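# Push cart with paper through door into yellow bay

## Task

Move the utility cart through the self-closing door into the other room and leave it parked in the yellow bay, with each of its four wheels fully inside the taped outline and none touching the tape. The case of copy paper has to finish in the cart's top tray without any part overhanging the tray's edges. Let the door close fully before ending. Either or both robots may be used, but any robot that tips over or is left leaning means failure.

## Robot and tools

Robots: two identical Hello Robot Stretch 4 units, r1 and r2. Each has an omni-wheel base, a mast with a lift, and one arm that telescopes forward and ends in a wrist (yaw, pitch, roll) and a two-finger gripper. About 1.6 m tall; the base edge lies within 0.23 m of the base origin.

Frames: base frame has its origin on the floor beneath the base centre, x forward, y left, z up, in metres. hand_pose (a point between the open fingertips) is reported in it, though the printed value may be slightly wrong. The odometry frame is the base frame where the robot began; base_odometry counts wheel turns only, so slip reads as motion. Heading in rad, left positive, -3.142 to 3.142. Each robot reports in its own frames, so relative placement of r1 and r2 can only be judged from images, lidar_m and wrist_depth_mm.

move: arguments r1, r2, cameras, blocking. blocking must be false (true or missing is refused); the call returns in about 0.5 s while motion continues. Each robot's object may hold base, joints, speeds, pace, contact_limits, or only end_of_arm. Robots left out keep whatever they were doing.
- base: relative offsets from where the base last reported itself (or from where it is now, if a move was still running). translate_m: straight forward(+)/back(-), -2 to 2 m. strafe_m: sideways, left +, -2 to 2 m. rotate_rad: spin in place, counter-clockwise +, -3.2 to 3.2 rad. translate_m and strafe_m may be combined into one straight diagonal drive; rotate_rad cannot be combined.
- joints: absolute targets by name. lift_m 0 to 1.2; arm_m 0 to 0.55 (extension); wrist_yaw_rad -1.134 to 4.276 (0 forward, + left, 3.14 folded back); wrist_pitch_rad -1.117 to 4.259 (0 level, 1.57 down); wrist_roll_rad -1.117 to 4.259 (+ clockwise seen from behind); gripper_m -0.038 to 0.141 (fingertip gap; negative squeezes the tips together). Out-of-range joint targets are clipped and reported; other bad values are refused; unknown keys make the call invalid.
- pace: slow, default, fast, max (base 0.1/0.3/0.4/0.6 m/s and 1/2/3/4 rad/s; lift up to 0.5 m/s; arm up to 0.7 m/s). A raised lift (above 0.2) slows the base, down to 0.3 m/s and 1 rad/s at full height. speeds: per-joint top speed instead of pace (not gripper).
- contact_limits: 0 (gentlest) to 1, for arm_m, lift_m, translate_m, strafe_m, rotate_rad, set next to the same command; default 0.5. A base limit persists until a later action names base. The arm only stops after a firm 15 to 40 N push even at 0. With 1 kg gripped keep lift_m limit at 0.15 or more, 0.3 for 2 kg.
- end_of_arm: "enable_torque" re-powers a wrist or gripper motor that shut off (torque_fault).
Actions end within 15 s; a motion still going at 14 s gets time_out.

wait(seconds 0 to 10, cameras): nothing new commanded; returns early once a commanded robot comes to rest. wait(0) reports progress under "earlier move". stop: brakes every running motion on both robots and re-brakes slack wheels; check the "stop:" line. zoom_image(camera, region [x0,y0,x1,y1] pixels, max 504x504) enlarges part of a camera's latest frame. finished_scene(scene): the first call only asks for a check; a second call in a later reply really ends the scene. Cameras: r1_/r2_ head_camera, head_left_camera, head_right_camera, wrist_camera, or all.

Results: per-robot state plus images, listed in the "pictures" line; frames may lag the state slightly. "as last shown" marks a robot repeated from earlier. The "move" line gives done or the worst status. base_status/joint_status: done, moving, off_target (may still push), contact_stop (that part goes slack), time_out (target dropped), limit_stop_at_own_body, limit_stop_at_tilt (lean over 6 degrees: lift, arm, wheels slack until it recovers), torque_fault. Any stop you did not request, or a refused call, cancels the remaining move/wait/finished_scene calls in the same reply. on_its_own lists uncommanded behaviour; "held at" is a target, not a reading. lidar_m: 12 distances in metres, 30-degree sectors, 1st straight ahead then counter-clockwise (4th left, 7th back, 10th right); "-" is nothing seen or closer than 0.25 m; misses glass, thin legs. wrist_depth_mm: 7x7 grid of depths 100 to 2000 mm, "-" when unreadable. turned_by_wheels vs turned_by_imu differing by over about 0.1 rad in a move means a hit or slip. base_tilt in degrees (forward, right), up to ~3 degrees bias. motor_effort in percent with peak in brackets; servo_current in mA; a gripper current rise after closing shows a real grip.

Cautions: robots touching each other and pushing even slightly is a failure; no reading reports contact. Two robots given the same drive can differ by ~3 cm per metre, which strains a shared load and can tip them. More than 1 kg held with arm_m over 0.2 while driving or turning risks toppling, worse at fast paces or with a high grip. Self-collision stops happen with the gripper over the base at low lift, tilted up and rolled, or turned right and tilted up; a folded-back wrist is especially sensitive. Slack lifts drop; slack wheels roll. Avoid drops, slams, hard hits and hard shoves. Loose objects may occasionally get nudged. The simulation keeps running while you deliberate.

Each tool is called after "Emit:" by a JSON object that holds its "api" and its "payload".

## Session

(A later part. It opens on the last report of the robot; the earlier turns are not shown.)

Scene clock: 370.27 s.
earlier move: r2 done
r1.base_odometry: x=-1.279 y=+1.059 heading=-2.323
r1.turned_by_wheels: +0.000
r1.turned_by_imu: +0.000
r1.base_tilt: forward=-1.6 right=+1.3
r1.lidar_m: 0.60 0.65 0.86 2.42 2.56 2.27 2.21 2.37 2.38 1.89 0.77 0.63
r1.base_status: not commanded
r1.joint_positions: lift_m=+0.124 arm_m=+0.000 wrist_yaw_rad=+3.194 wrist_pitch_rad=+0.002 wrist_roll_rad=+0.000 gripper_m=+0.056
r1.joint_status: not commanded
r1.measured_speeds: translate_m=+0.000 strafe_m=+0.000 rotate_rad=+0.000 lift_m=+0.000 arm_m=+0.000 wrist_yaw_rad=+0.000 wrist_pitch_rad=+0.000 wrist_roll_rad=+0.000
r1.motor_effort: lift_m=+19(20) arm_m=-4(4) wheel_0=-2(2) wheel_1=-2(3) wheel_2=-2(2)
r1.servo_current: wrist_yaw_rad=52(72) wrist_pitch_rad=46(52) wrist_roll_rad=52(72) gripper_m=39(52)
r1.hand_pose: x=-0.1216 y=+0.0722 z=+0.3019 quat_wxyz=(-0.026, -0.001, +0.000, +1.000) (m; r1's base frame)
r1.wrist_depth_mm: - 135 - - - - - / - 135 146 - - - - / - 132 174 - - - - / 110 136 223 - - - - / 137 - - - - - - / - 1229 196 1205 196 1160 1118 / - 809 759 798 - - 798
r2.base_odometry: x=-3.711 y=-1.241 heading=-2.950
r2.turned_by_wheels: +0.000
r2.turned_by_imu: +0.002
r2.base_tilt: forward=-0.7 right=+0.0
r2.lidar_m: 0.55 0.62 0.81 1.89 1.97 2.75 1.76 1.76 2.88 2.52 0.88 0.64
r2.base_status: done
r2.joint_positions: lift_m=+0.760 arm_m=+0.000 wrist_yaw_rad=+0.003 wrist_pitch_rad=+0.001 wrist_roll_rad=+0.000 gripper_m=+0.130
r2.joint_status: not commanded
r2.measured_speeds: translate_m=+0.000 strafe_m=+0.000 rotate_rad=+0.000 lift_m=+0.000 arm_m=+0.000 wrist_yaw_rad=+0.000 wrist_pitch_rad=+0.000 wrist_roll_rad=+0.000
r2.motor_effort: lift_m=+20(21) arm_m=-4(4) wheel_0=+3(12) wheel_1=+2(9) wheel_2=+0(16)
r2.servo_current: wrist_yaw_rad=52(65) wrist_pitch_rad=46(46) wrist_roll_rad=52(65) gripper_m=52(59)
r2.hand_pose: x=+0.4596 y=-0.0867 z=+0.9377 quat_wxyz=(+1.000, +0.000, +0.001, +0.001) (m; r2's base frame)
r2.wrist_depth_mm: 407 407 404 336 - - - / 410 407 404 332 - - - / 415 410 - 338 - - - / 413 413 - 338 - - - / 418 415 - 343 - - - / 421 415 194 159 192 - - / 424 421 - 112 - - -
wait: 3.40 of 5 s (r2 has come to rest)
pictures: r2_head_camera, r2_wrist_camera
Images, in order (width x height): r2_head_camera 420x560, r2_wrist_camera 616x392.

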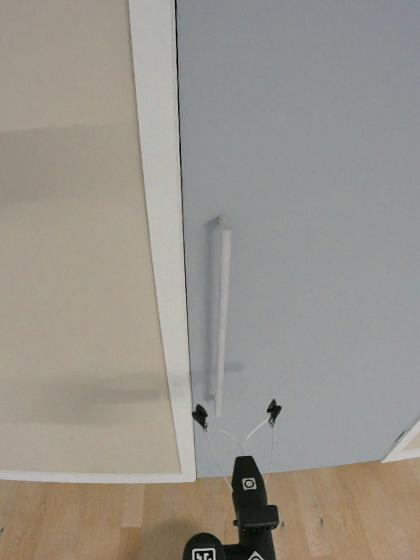

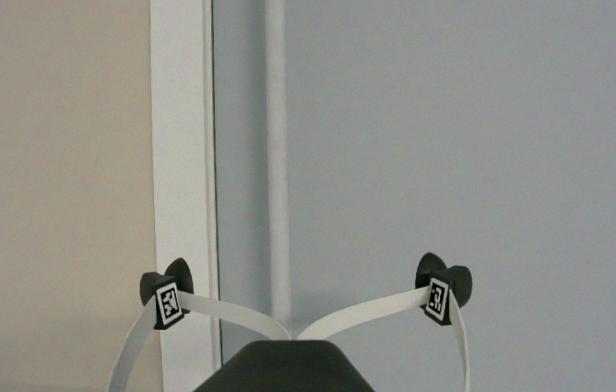

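Emit:
{"api": "move", "payload": {"r2": {"base": {"translate_m": 0.172, "strafe_m": 0.027}}, "blocking": false, "cameras": []}}

Emit:
{"api": "wait", "payload": {"seconds": 4, "cameras": ["r2_wrist_camera"]}}

Scene clock: 383.50 s.
move: r2 moving
r1.base_odometry: x=-1.279 y=+1.059 heading=-2.323
r1.turned_by_wheels: +0.000
r1.turned_by_imu: +0.000
r1.base_tilt: forward=-1.6 right=+1.3
r1.lidar_m: 0.60 0.67 0.85 2.40 2.55 2.27 2.22 2.35 2.37 1.90 0.76 0.63
r1.base_status: not commanded
r1.joint_positions: lift_m=+0.124 arm_m=+0.000 wrist_yaw_rad=+3.194 wrist_pitch_rad=+0.002 wrist_roll_rad=+0.000 gripper_m=+0.056
r1.joint_status: not commanded
r1.measured_speeds: translate_m=+0.000 strafe_m=+0.000 rotate_rad=+0.000 lift_m=+0.000 arm_m=+0.000 wrist_yaw_rad=+0.000 wrist_pitch_rad=+0.000 wrist_roll_rad=+0.000
r1.motor_effort: lift_m=+19(20) arm_m=-4(4) wheel_0=-1(2) wheel_1=-2(2) wheel_2=-2(2)
r1.servo_current: wrist_yaw_rad=46(52) wrist_pitch_rad=46(46) wrist_roll_rad=39(59) gripper_m=39(46)
r1.hand_pose: x=-0.1216 y=+0.0722 z=+0.3019 quat_wxyz=(-0.026, -0.001, +0.000, +1.000) (m; r1's base frame)
r1.wrist_depth_mm: - 135 - - - - - / - 135 146 - - - - / - 132 175 - - - - / 110 136 223 - - - - / 137 - - - - - - / - 1255 197 1205 195 1160 1118 / - 809 759 798 - - 809
r2.base_odometry: x=-3.741 y=-1.252 heading=-2.949
r2.turned_by_wheels: +0.000
r2.turned_by_imu: +0.001
r2.base_tilt: forward=-0.7 right=+0.1
r2.lidar_m: 0.50 0.59 0.83 1.90 1.95 2.72 1.78 1.74 2.90 2.38 0.83 0.60
r2.base_status: translate_m moving; strafe_m moving
r2.joint_positions: lift_m=+0.760 arm_m=+0.000 wrist_yaw_rad=+0.003 wrist_pitch_rad=+0.001 wrist_roll_rad=+0.000 gripper_m=+0.130
r2.joint_status: not commanded
r2.measured_speeds: translate_m=+0.121 strafe_m=+0.019 rotate_rad=+0.003 lift_m=+0.000 arm_m=+0.000 wrist_yaw_rad=+0.000 wrist_pitch_rad=+0.000 wrist_roll_rad=+0.000
r2.motor_effort: lift_m=+20(21) arm_m=-4(4) wheel_0=+4(9) wheel_1=+9(9) wheel_2=-12(13)
r2.servo_current: wrist_yaw_rad=46(59) wrist_pitch_rad=39(46) wrist_roll_rad=39(46) gripper_m=52(52)
r2.hand_pose: x=+0.4596 y=-0.0867 z=+0.9377 quat_wxyz=(+1.000, +0.000, +0.001, +0.001) (m; r2's base frame)
r2.wrist_depth_mm: 377 377 - 309 - - - / 379 379 379 - - - - / 384 384 377 - - - - / 384 384 382 - - - - / 389 387 382 312 - - - / 389 389 187 165 193 - - / 394 392 - 112 - - -
pictures: none
No camera images: "cameras" was empty.

Scene clock: 385.33 s.
earlier move: r2 done
r1.base_odometry: x=-1.279 y=+1.059 heading=-2.323
r1.turned_by_wheels: +0.000
r1.turned_by_imu: +0.000
r1.base_tilt: forward=-1.6 right=+1.2
r1.lidar_m: 0.59 0.68 0.84 2.41 2.56 2.28 2.21 2.37 2.38 1.87 0.77 0.64
r1.base_status: not commanded
r1.joint_positions: lift_m=+0.124 arm_m=+0.000 wrist_yaw_rad=+3.194 wrist_pitch_rad=+0.002 wrist_roll_rad=+0.000 gripper_m=+0.056
r1.joint_status: not commanded
r1.measured_speeds: translate_m=+0.000 strafe_m=+0.000 rotate_rad=+0.000 lift_m=+0.000 arm_m=+0.000 wrist_yaw_rad=+0.000 wrist_pitch_rad=+0.000 wrist_roll_rad=+0.000
r1.motor_effort: lift_m=+20(20) arm_m=-4(4) wheel_0=-1(2) wheel_1=-2(3) wheel_2=-2(2)
r1.servo_current: wrist_yaw_rad=59(59) wrist_pitch_rad=46(52) wrist_roll_rad=52(65) gripper_m=39(46)
r1.hand_pose: x=-0.1216 y=+0.0722 z=+0.3019 quat_wxyz=(-0.026, -0.001, +0.000, +1.000) (m; r1's base frame)
r1.wrist_depth_mm: - 135 - - - - - / - 135 146 - - - - / - 132 174 - - - - / 110 136 223 - - - - / 137 - - - - - - / - 1229 197 1205 195 1160 1138 / - 809 759 798 - - 798
r2.base_odometry: x=-3.874 y=-1.300 heading=-2.950
r2.turned_by_wheels: -0.001
r2.turned_by_imu: +0.006
r2.base_tilt: forward=-1.0 right=+0.2
r2.lidar_m: 0.39 0.47 0.61 1.80 1.97 2.69 1.91 1.91 2.94 1.80 0.65 0.45
r2.base_status: done
r2.joint_positions: lift_m=+0.760 arm_m=+0.000 wrist_yaw_rad=-0.006 wrist_pitch_rad=+0.001 wrist_roll_rad=+0.000 gripper_m=+0.130
r2.joint_status: not commanded
r2.measured_speeds: translate_m=+0.000 strafe_m=+0.000 rotate_rad=+0.000 lift_m=+0.000 arm_m=+0.000 wrist_yaw_rad=+0.000 wrist_pitch_rad=+0.000 wrist_roll_rad=+0.000
r2.motor_effort: lift_m=+20(21) arm_m=+5(5) wheel_0=+4(9) wheel_1=+8(9) wheel_2=-16(16)
r2.servo_current: wrist_yaw_rad=59(59) wrist_pitch_rad=39(46) wrist_roll_rad=52(59) gripper_m=52(59)
r2.hand_pose: x=+0.4586 y=-0.0892 z=+0.9377 quat_wxyz=(+1.000, +0.000, +0.001, -0.003) (m; r2's base frame)
r2.wrist_depth_mm: 238 226 - 169 - - - / 239 226 - 171 - - - / 240 228 - 172 - - - / 242 229 - 172 - - - / 244 230 - 175 - - - / 245 230 183 174 - - - / 248 232 - 112 - - -
wait: 1.83 of 4 s (r2 has come to rest)
pictures: r2_wrist_camera
Images, in order (width x height): r2_wrist_camera 616x392.

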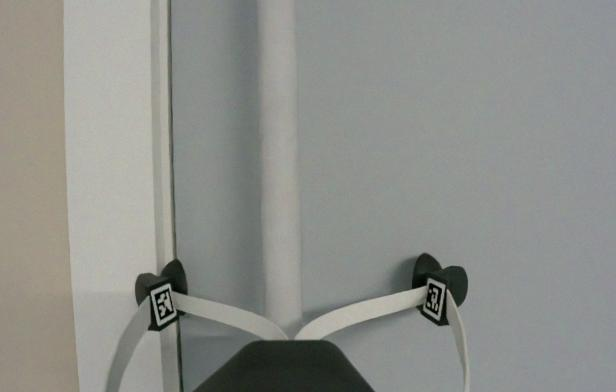

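Emit:
{"api": "move", "payload": {"r2": {"base": {"strafe_m": 0.013}, "joints": {"gripper_m": 0.05}}, "blocking": false, "cameras": []}}

Emit:
{"api": "wait", "payload": {"seconds": 3, "cameras": ["r2_wrist_camera"]}}

Scene clock: 395.53 s.
move: r2 moving
r1.base_odometry: x=-1.279 y=+1.059 heading=-2.323
r1.turned_by_wheels: +0.000
r1.turned_by_imu: +0.000
r1.base_tilt: forward=-1.6 right=+1.3
r1.lidar_m: 0.61 0.65 0.86 2.39 2.56 2.27 2.21 2.37 2.36 1.85 0.78 0.63
r1.base_status: not commanded
r1.joint_positions: lift_m=+0.124 arm_m=+0.000 wrist_yaw_rad=+3.194 wrist_pitch_rad=+0.002 wrist_roll_rad=+0.000 gripper_m=+0.056
r1.joint_status: not commanded
r1.measured_speeds: translate_m=+0.000 strafe_m=+0.000 rotate_rad=+0.000 lift_m=+0.000 arm_m=+0.000 wrist_yaw_rad=+0.000 wrist_pitch_rad=+0.000 wrist_roll_rad=+0.000
r1.motor_effort: lift_m=+20(20) arm_m=-4(4) wheel_0=-2(2) wheel_1=-2(2) wheel_2=-2(2)
r1.servo_current: wrist_yaw_rad=52(65) wrist_pitch_rad=46(46) wrist_roll_rad=46(52) gripper_m=39(46)
r1.hand_pose: x=-0.1216 y=+0.0722 z=+0.3019 quat_wxyz=(-0.026, -0.001, +0.000, +1.000) (m; r1's base frame)
r1.wrist_depth_mm: - 135 - - - - - / - 135 146 - - - - / - 133 174 - - - - / 110 136 223 - - - - / 137 - - - - - - / - 1229 197 1205 195 1160 1118 / - 809 759 798 - - 809
r2.base_odometry: x=-3.872 y=-1.313 heading=-2.950
r2.turned_by_wheels: +0.000
r2.turned_by_imu: -0.018
r2.base_tilt: forward=-1.1 right=+0.3
r2.lidar_m: 0.38 0.46 0.64 1.66 1.92 2.64 1.91 1.88 2.93 1.97 0.64 0.46
r2.base_status: strafe_m moving
r2.joint_positions: lift_m=+0.760 arm_m=+0.000 wrist_yaw_rad=-0.006 wrist_pitch_rad=+0.001 wrist_roll_rad=+0.000 gripper_m=+0.117
r2.joint_status: gripper_m moving
r2.measured_speeds: translate_m=+0.000 strafe_m=+0.000 rotate_rad=+0.000 lift_m=+0.000 arm_m=+0.000 wrist_yaw_rad=+0.000 wrist_pitch_rad=+0.000 wrist_roll_rad=+0.000
r2.motor_effort: lift_m=+21(21) arm_m=+5(5) wheel_0=-2(6) wheel_1=+8(14) wheel_2=-9(14)
r2.servo_current: wrist_yaw_rad=52(59) wrist_pitch_rad=33(46) wrist_roll_rad=46(59) gripper_m=91(124)
r2.hand_pose: x=+0.4586 y=-0.0892 z=+0.9377 quat_wxyz=(+1.000, +0.000, +0.001, -0.003) (m; r2's base frame)
r2.wrist_depth_mm: 238 225 - 171 - - - / 238 226 - 171 - - - / 241 228 - 173 - - - / 241 229 - 174 - - - / 243 230 - 175 - - - / 244 230 175 175 187 - - / 246 233 - 112 - - -
pictures: none
No camera images: "cameras" was empty.

Scene clock: 396.77 s.
earlier move: r2 done
r1.base_odometry: x=-1.279 y=+1.059 heading=-2.323
r1.turned_by_wheels: +0.000
r1.turned_by_imu: +0.000
r1.base_tilt: forward=-1.6 right=+1.3
r1.lidar_m: 0.59 0.64 0.86 2.42 2.55 2.26 2.20 2.37 2.38 1.86 0.77 0.63
r1.base_status: not commanded
r1.joint_positions: lift_m=+0.124 arm_m=+0.000 wrist_yaw_rad=+3.194 wrist_pitch_rad=+0.002 wrist_roll_rad=+0.000 gripper_m=+0.056
r1.joint_status: not commanded
r1.measured_speeds: translate_m=+0.000 strafe_m=+0.000 rotate_rad=+0.000 lift_m=+0.000 arm_m=+0.000 wrist_yaw_rad=+0.000 wrist_pitch_rad=+0.000 wrist_roll_rad=+0.000
r1.motor_effort: lift_m=+20(20) arm_m=-4(4) wheel_0=-1(2) wheel_1=-2(2) wheel_2=-2(2)
r1.servo_current: wrist_yaw_rad=52(65) wrist_pitch_rad=46(52) wrist_roll_rad=46(65) gripper_m=39(46)
r1.hand_pose: x=-0.1216 y=+0.0722 z=+0.3019 quat_wxyz=(-0.026, -0.001, +0.000, +1.000) (m; r1's base frame)
r1.wrist_depth_mm: - 135 - - - - - / - 135 146 - - - - / - 132 175 - - - - / 110 136 223 - - - - / 137 - - - - - - / - 1229 196 1205 196 1160 1138 / - 809 759 798 - - 798
r2.base_odometry: x=-3.872 y=-1.313 heading=-2.951
r2.turned_by_wheels: +0.000
r2.turned_by_imu: +0.052
r2.base_tilt: forward=-0.9 right=+0.2
r2.lidar_m: 0.40 0.45 0.66 1.85 1.95 2.77 1.89 1.95 2.92 1.64 0.65 0.40
r2.base_status: done
r2.joint_positions: lift_m=+0.760 arm_m=+0.000 wrist_yaw_rad=-0.009 wrist_pitch_rad=+0.001 wrist_roll_rad=+0.000 gripper_m=+0.051
r2.joint_status: all done
r2.measured_speeds: translate_m=+0.000 strafe_m=+0.000 rotate_rad=+0.000 lift_m=+0.000 arm_m=+0.000 wrist_yaw_rad=+0.000 wrist_pitch_rad=+0.000 wrist_roll_rad=+0.000
r2.motor_effort: lift_m=+21(21) arm_m=+5(5) wheel_0=-4(6) wheel_1=+6(14) wheel_2=-9(14)
r2.servo_current: wrist_yaw_rad=52(72) wrist_pitch_rad=39(46) wrist_roll_rad=46(59) gripper_m=85(247)
r2.hand_pose: x=+0.4584 y=-0.0900 z=+0.9377 quat_wxyz=(+1.000, +0.000, +0.001, -0.005) (m; r2's base frame)
r2.wrist_depth_mm: 247 231 229 - - - - / 249 246 231 - - - - / 249 246 234 - - - - / 252 235 234 - - - - / 253 236 235 - 179 - - / 254 252 193 - 178 - - / 256 239 238 112 - - -
wait: 1.23 of 3 s (r2 has come to rest)
pictures: r2_wrist_camera
Images, in order (width x height): r2_wrist_camera 616x392.

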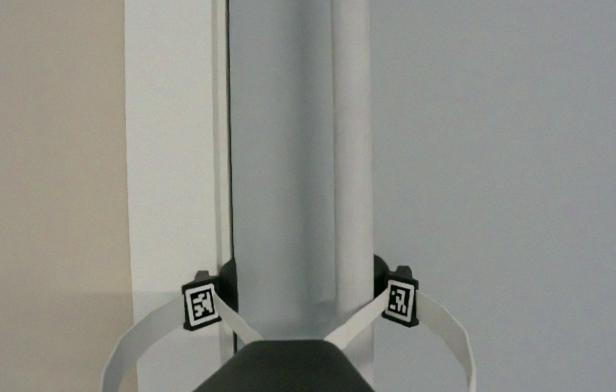

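Emit:
{"api": "move", "payload": {"r2": {"base": {"strafe_m": -0.021}}, "blocking": false, "cameras": []}}

Emit:
{"api": "wait", "payload": {"seconds": 2, "cameras": ["r2_wrist_camera"]}}

Scene clock: 403.37 s.
move: r2 moving
r1.base_odometry: x=-1.279 y=+1.059 heading=-2.323
r1.turned_by_wheels: +0.000
r1.turned_by_imu: +0.000
r1.base_tilt: forward=-1.6 right=+1.3
r1.lidar_m: 0.59 0.66 0.85 2.41 2.53 2.26 2.22 2.36 2.36 1.86 0.76 0.64
r1.base_status: not commanded
r1.joint_positions: lift_m=+0.124 arm_m=+0.000 wrist_yaw_rad=+3.194 wrist_pitch_rad=+0.002 wrist_roll_rad=+0.000 gripper_m=+0.056
r1.joint_status: not commanded
r1.measured_speeds: translate_m=+0.000 strafe_m=+0.000 rotate_rad=+0.000 lift_m=+0.000 arm_m=+0.000 wrist_yaw_rad=+0.000 wrist_pitch_rad=+0.000 wrist_roll_rad=+0.000
r1.motor_effort: lift_m=+19(20) arm_m=-4(4) wheel_0=-1(2) wheel_1=-2(2) wheel_2=-2(2)
r1.servo_current: wrist_yaw_rad=26(65) wrist_pitch_rad=39(52) wrist_roll_rad=39(46) gripper_m=39(52)
r1.hand_pose: x=-0.1216 y=+0.0722 z=+0.3019 quat_wxyz=(-0.026, -0.001, +0.000, +1.000) (m; r1's base frame)
r1.wrist_depth_mm: - 135 - - - - - / - 135 146 - - - - / - 132 174 - - - - / 110 136 223 - - - - / 137 - - - - - - / - 1229 196 1182 195 1160 1118 / - 809 759 809 - - 809
r2.base_odometry: x=-3.875 y=-1.292 heading=-2.951
r2.turned_by_wheels: -0.001
r2.turned_by_imu: +0.029
r2.base_tilt: forward=-0.8 right=+0.0
r2.lidar_m: 0.43 0.47 0.69 1.86 2.00 2.87 1.88 2.33 2.88 1.49 0.62 0.37
r2.base_status: strafe_m moving
r2.joint_positions: lift_m=+0.760 arm_m=+0.000 wrist_yaw_rad=-0.011 wrist_pitch_rad=+0.001 wrist_roll_rad=+0.000 gripper_m=+0.051
r2.joint_status: not commanded
r2.measured_speeds: translate_m=+0.000 strafe_m=-0.017 rotate_rad=+0.000 lift_m=+0.000 arm_m=+0.000 wrist_yaw_rad=+0.000 wrist_pitch_rad=+0.000 wrist_roll_rad=+0.000
r2.motor_effort: lift_m=+20(21) arm_m=+5(5) wheel_0=+3(8) wheel_1=+0(7) wheel_2=-11(11)
r2.servo_current: wrist_yaw_rad=59(72) wrist_pitch_rad=39(46) wrist_roll_rad=46(52) gripper_m=65(85)
r2.hand_pose: x=+0.4582 y=-0.0906 z=+0.9377 quat_wxyz=(+1.000, +0.000, +0.001, -0.005) (m; r2's base frame)
r2.wrist_depth_mm: 252 249 232 - - - - / 253 250 234 - 172 - - / 255 250 236 - - - - / 257 252 236 - - - - / 258 253 237 - 176 - - / 260 255 194 - 175 - - / 264 255 240 112 - - -
pictures: none
No camera images: "cameras" was empty.

Scene clock: 403.90 s.
earlier move: r2 done
r1.base_odometry: x=-1.279 y=+1.059 heading=-2.323
r1.turned_by_wheels: +0.000
r1.turned_by_imu: +0.000
r1.base_tilt: forward=-1.5 right=+1.3
r1.lidar_m: 0.62 0.66 0.85 2.42 2.55 2.30 2.21 2.38 2.34 1.85 0.76 0.65
r1.base_status: not commanded
r1.joint_positions: lift_m=+0.124 arm_m=+0.000 wrist_yaw_rad=+3.194 wrist_pitch_rad=+0.002 wrist_roll_rad=+0.000 gripper_m=+0.056
r1.joint_status: not commanded
r1.measured_speeds: translate_m=+0.000 strafe_m=+0.000 rotate_rad=+0.000 lift_m=+0.000 arm_m=+0.000 wrist_yaw_rad=+0.000 wrist_pitch_rad=+0.000 wrist_roll_rad=+0.000
r1.motor_effort: lift_m=+19(20) arm_m=-4(4) wheel_0=-1(2) wheel_1=-2(2) wheel_2=-2(2)
r1.servo_current: wrist_yaw_rad=46(72) wrist_pitch_rad=39(52) wrist_roll_rad=33(59) gripper_m=39(52)
r1.hand_pose: x=-0.1216 y=+0.0722 z=+0.3019 quat_wxyz=(-0.026, -0.001, +0.000, +1.000) (m; r1's base frame)
r1.wrist_depth_mm: - 135 - - - - - / - 135 146 - - - - / - 132 174 - - - - / 110 136 223 - - - - / 137 - - - - - - / - 1205 196 1205 195 1160 1118 / - 820 768 809 - - 798
r2.base_odometry: x=-3.875 y=-1.292 heading=-2.951
r2.turned_by_wheels: +0.000
r2.turned_by_imu: +0.000
r2.base_tilt: forward=-0.7 right=+0.1
r2.lidar_m: 0.39 0.47 0.72 1.87 1.98 2.86 1.87 2.35 2.92 1.44 0.60 0.40
r2.base_status: done
r2.joint_positions: lift_m=+0.760 arm_m=+0.000 wrist_yaw_rad=-0.011 wrist_pitch_rad=+0.001 wrist_roll_rad=+0.000 gripper_m=+0.051
r2.joint_status: not commanded
r2.measured_speeds: translate_m=+0.000 strafe_m=+0.000 rotate_rad=+0.000 lift_m=+0.000 arm_m=+0.000 wrist_yaw_rad=+0.000 wrist_pitch_rad=+0.000 wrist_roll_rad=+0.000
r2.motor_effort: lift_m=+20(21) arm_m=+5(5) wheel_0=+2(8) wheel_1=+2(7) wheel_2=-11(11)
r2.servo_current: wrist_yaw_rad=65(72) wrist_pitch_rad=39(46) wrist_roll_rad=46(59) gripper_m=65(85)
r2.hand_pose: x=+0.4582 y=-0.0906 z=+0.9377 quat_wxyz=(+1.000, +0.000, +0.001, -0.005) (m; r2's base frame)
r2.wrist_depth_mm: 252 249 235 - - - - / 254 249 234 - 173 - - / 256 251 235 - - - - / 258 253 236 - - - - / 259 254 237 - 175 - - / 260 256 194 - 176 - - / 260 258 239 112 - - -
wait: 0.53 of 2 s (r2 has come to rest)
pictures: r2_wrist_camera
Images, in order (width x height): r2_wrist_camera 616x392.

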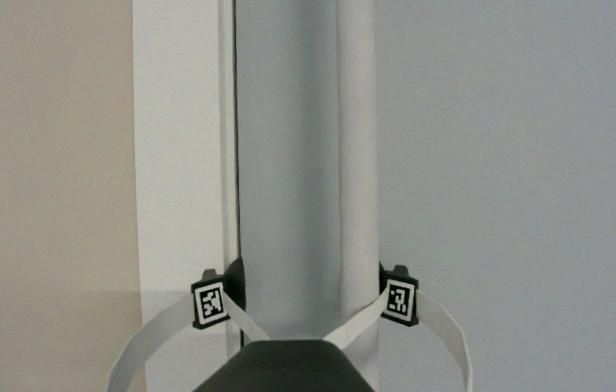

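Emit:
{"api": "move", "payload": {"r2": {"base": {"translate_m": -0.012}, "joints": {"wrist_yaw_rad": -0.085}}, "blocking": false, "cameras": []}}

Emit:
{"api": "wait", "payload": {"seconds": 2, "cameras": ["r2_wrist_camera"]}}

Scene clock: 435.37 s.
move: r2 moving
r1.base_odometry: x=-1.279 y=+1.059 heading=-2.323
r1.turned_by_wheels: +0.000
r1.turned_by_imu: +0.000
r1.base_tilt: forward=-1.6 right=+1.2
r1.lidar_m: 0.60 0.65 0.81 2.39 2.56 2.30 2.22 2.35 2.34 1.85 0.75 0.64
r1.base_status: not commanded
r1.joint_positions: lift_m=+0.124 arm_m=+0.000 wrist_yaw_rad=+3.194 wrist_pitch_rad=+0.002 wrist_roll_rad=+0.000 gripper_m=+0.056
r1.joint_status: not commanded
r1.measured_speeds: translate_m=+0.000 strafe_m=+0.000 rotate_rad=+0.000 lift_m=+0.000 arm_m=+0.000 wrist_yaw_rad=+0.000 wrist_pitch_rad=+0.000 wrist_roll_rad=+0.000
r1.motor_effort: lift_m=+20(20) arm_m=-4(4) wheel_0=-1(2) wheel_1=-2(3) wheel_2=-2(2)
r1.servo_current: wrist_yaw_rad=52(59) wrist_pitch_rad=39(46) wrist_roll_rad=59(59) gripper_m=39(46)
r1.hand_pose: x=-0.1216 y=+0.0722 z=+0.3019 quat_wxyz=(-0.026, -0.001, +0.000, +1.000) (m; r1's base frame)
r1.wrist_depth_mm: - 135 - - - - - / - 135 146 - - - - / - 132 174 - - - - / 110 136 223 - - - - / 137 - - - - - - / - 1229 196 1229 196 1182 1138 / - 809 759 809 - - 809
r2.base_odometry: x=-3.864 y=-1.290 heading=-2.951
r2.turned_by_wheels: +0.000
r2.turned_by_imu: +0.000
r2.base_tilt: forward=-0.7 right=+0.0
r2.lidar_m: 0.39 0.48 0.70 1.86 1.98 2.85 1.88 2.31 2.92 1.49 0.61 0.42
r2.base_status: translate_m moving
r2.joint_positions: lift_m=+0.760 arm_m=+0.000 wrist_yaw_rad=-0.082 wrist_pitch_rad=+0.001 wrist_roll_rad=+0.000 gripper_m=+0.050
r2.joint_status: wrist_yaw_rad moving
r2.measured_speeds: translate_m=+0.000 strafe_m=+0.000 rotate_rad=+0.000 lift_m=+0.000 arm_m=+0.000 wrist_yaw_rad=+0.000 wrist_pitch_rad=+0.000 wrist_roll_rad=+0.000
r2.motor_effort: lift_m=+21(21) arm_m=+5(5) wheel_0=-1(12) wheel_1=-5(6) wheel_2=+5(10)
r2.servo_current: wrist_yaw_rad=39(78) wrist_pitch_rad=39(46) wrist_roll_rad=52(59) gripper_m=59(72)
r2.hand_pose: x=+0.4511 y=-0.1108 z=+0.9377 quat_wxyz=(+0.999, +0.000, +0.001, -0.041) (m; r2's base frame)
r2.wrist_depth_mm: 258 244 242 188 - - - / 259 245 244 - - - - / 259 247 258 191 - - - / 262 248 247 191 - - - / 264 249 248 193 - - - / 264 251 194 193 187 - - / 265 264 252 112 - - -
pictures: none
No camera images: "cameras" was empty.

Scene clock: 435.60 s.
earlier move: r2 done
r1.base_odometry: x=-1.279 y=+1.059 heading=-2.323
r1.turned_by_wheels: +0.000
r1.turned_by_imu: +0.000
r1.base_tilt: forward=-1.6 right=+1.3
r1.lidar_m: 0.61 0.66 0.85 2.39 2.55 2.29 2.20 2.37 2.36 1.87 0.77 0.64
r1.base_status: not commanded
r1.joint_positions: lift_m=+0.124 arm_m=+0.000 wrist_yaw_rad=+3.194 wrist_pitch_rad=+0.002 wrist_roll_rad=+0.000 gripper_m=+0.056
r1.joint_status: not commanded
r1.measured_speeds: translate_m=+0.000 strafe_m=+0.000 rotate_rad=+0.000 lift_m=+0.000 arm_m=+0.000 wrist_yaw_rad=+0.000 wrist_pitch_rad=+0.000 wrist_roll_rad=+0.000
r1.motor_effort: lift_m=+19(20) arm_m=-4(4) wheel_0=-1(2) wheel_1=-2(3) wheel_2=-2(2)
r1.servo_current: wrist_yaw_rad=52(59) wrist_pitch_rad=46(46) wrist_roll_rad=52(59) gripper_m=39(46)
r1.hand_pose: x=-0.1216 y=+0.0722 z=+0.3019 quat_wxyz=(-0.026, -0.001, +0.000, +1.000) (m; r1's base frame)
r1.wrist_depth_mm: - 135 - - - - - / - 135 146 - - - - / - 132 174 - - - - / 110 136 223 - - - - / 137 - - - - - - / - 1229 197 1205 196 1160 1138 / - 809 759 809 - - 798
r2.base_odometry: x=-3.864 y=-1.290 heading=-2.951
r2.turned_by_wheels: +0.000
r2.turned_by_imu: +0.000
r2.base_tilt: forward=-0.7 right=+0.1
r2.lidar_m: 0.43 0.48 0.67 1.84 2.01 2.84 1.88 2.29 2.89 1.49 0.62 0.40
r2.base_status: done
r2.joint_positions: lift_m=+0.760 arm_m=+0.000 wrist_yaw_rad=-0.082 wrist_pitch_rad=+0.001 wrist_roll_rad=+0.000 gripper_m=+0.050
r2.joint_status: all done
r2.measured_speeds: translate_m=+0.000 strafe_m=+0.000 rotate_rad=+0.000 lift_m=+0.000 arm_m=+0.000 wrist_yaw_rad=+0.000 wrist_pitch_rad=+0.000 wrist_roll_rad=+0.000
r2.motor_effort: lift_m=+21(21) arm_m=+5(5) wheel_0=-3(12) wheel_1=-4(6) wheel_2=+4(10)
r2.servo_current: wrist_yaw_rad=52(78) wrist_pitch_rad=46(46) wrist_roll_rad=46(59) gripper_m=59(72)
r2.hand_pose: x=+0.4511 y=-0.1108 z=+0.9377 quat_wxyz=(+0.999, +0.000, +0.001, -0.041) (m; r2's base frame)
r2.wrist_depth_mm: 256 243 244 187 - - - / 259 243 245 - - - - / 259 246 259 190 - - - / 262 248 249 191 - - - / 263 249 249 193 - - - / 265 251 195 193 186 - - / 266 265 252 112 - - -
wait: 0.23 of 2 s (r2 has come to rest)
pictures: r2_wrist_camera
Images, in order (width x height): r2_wrist_camera 616x392.

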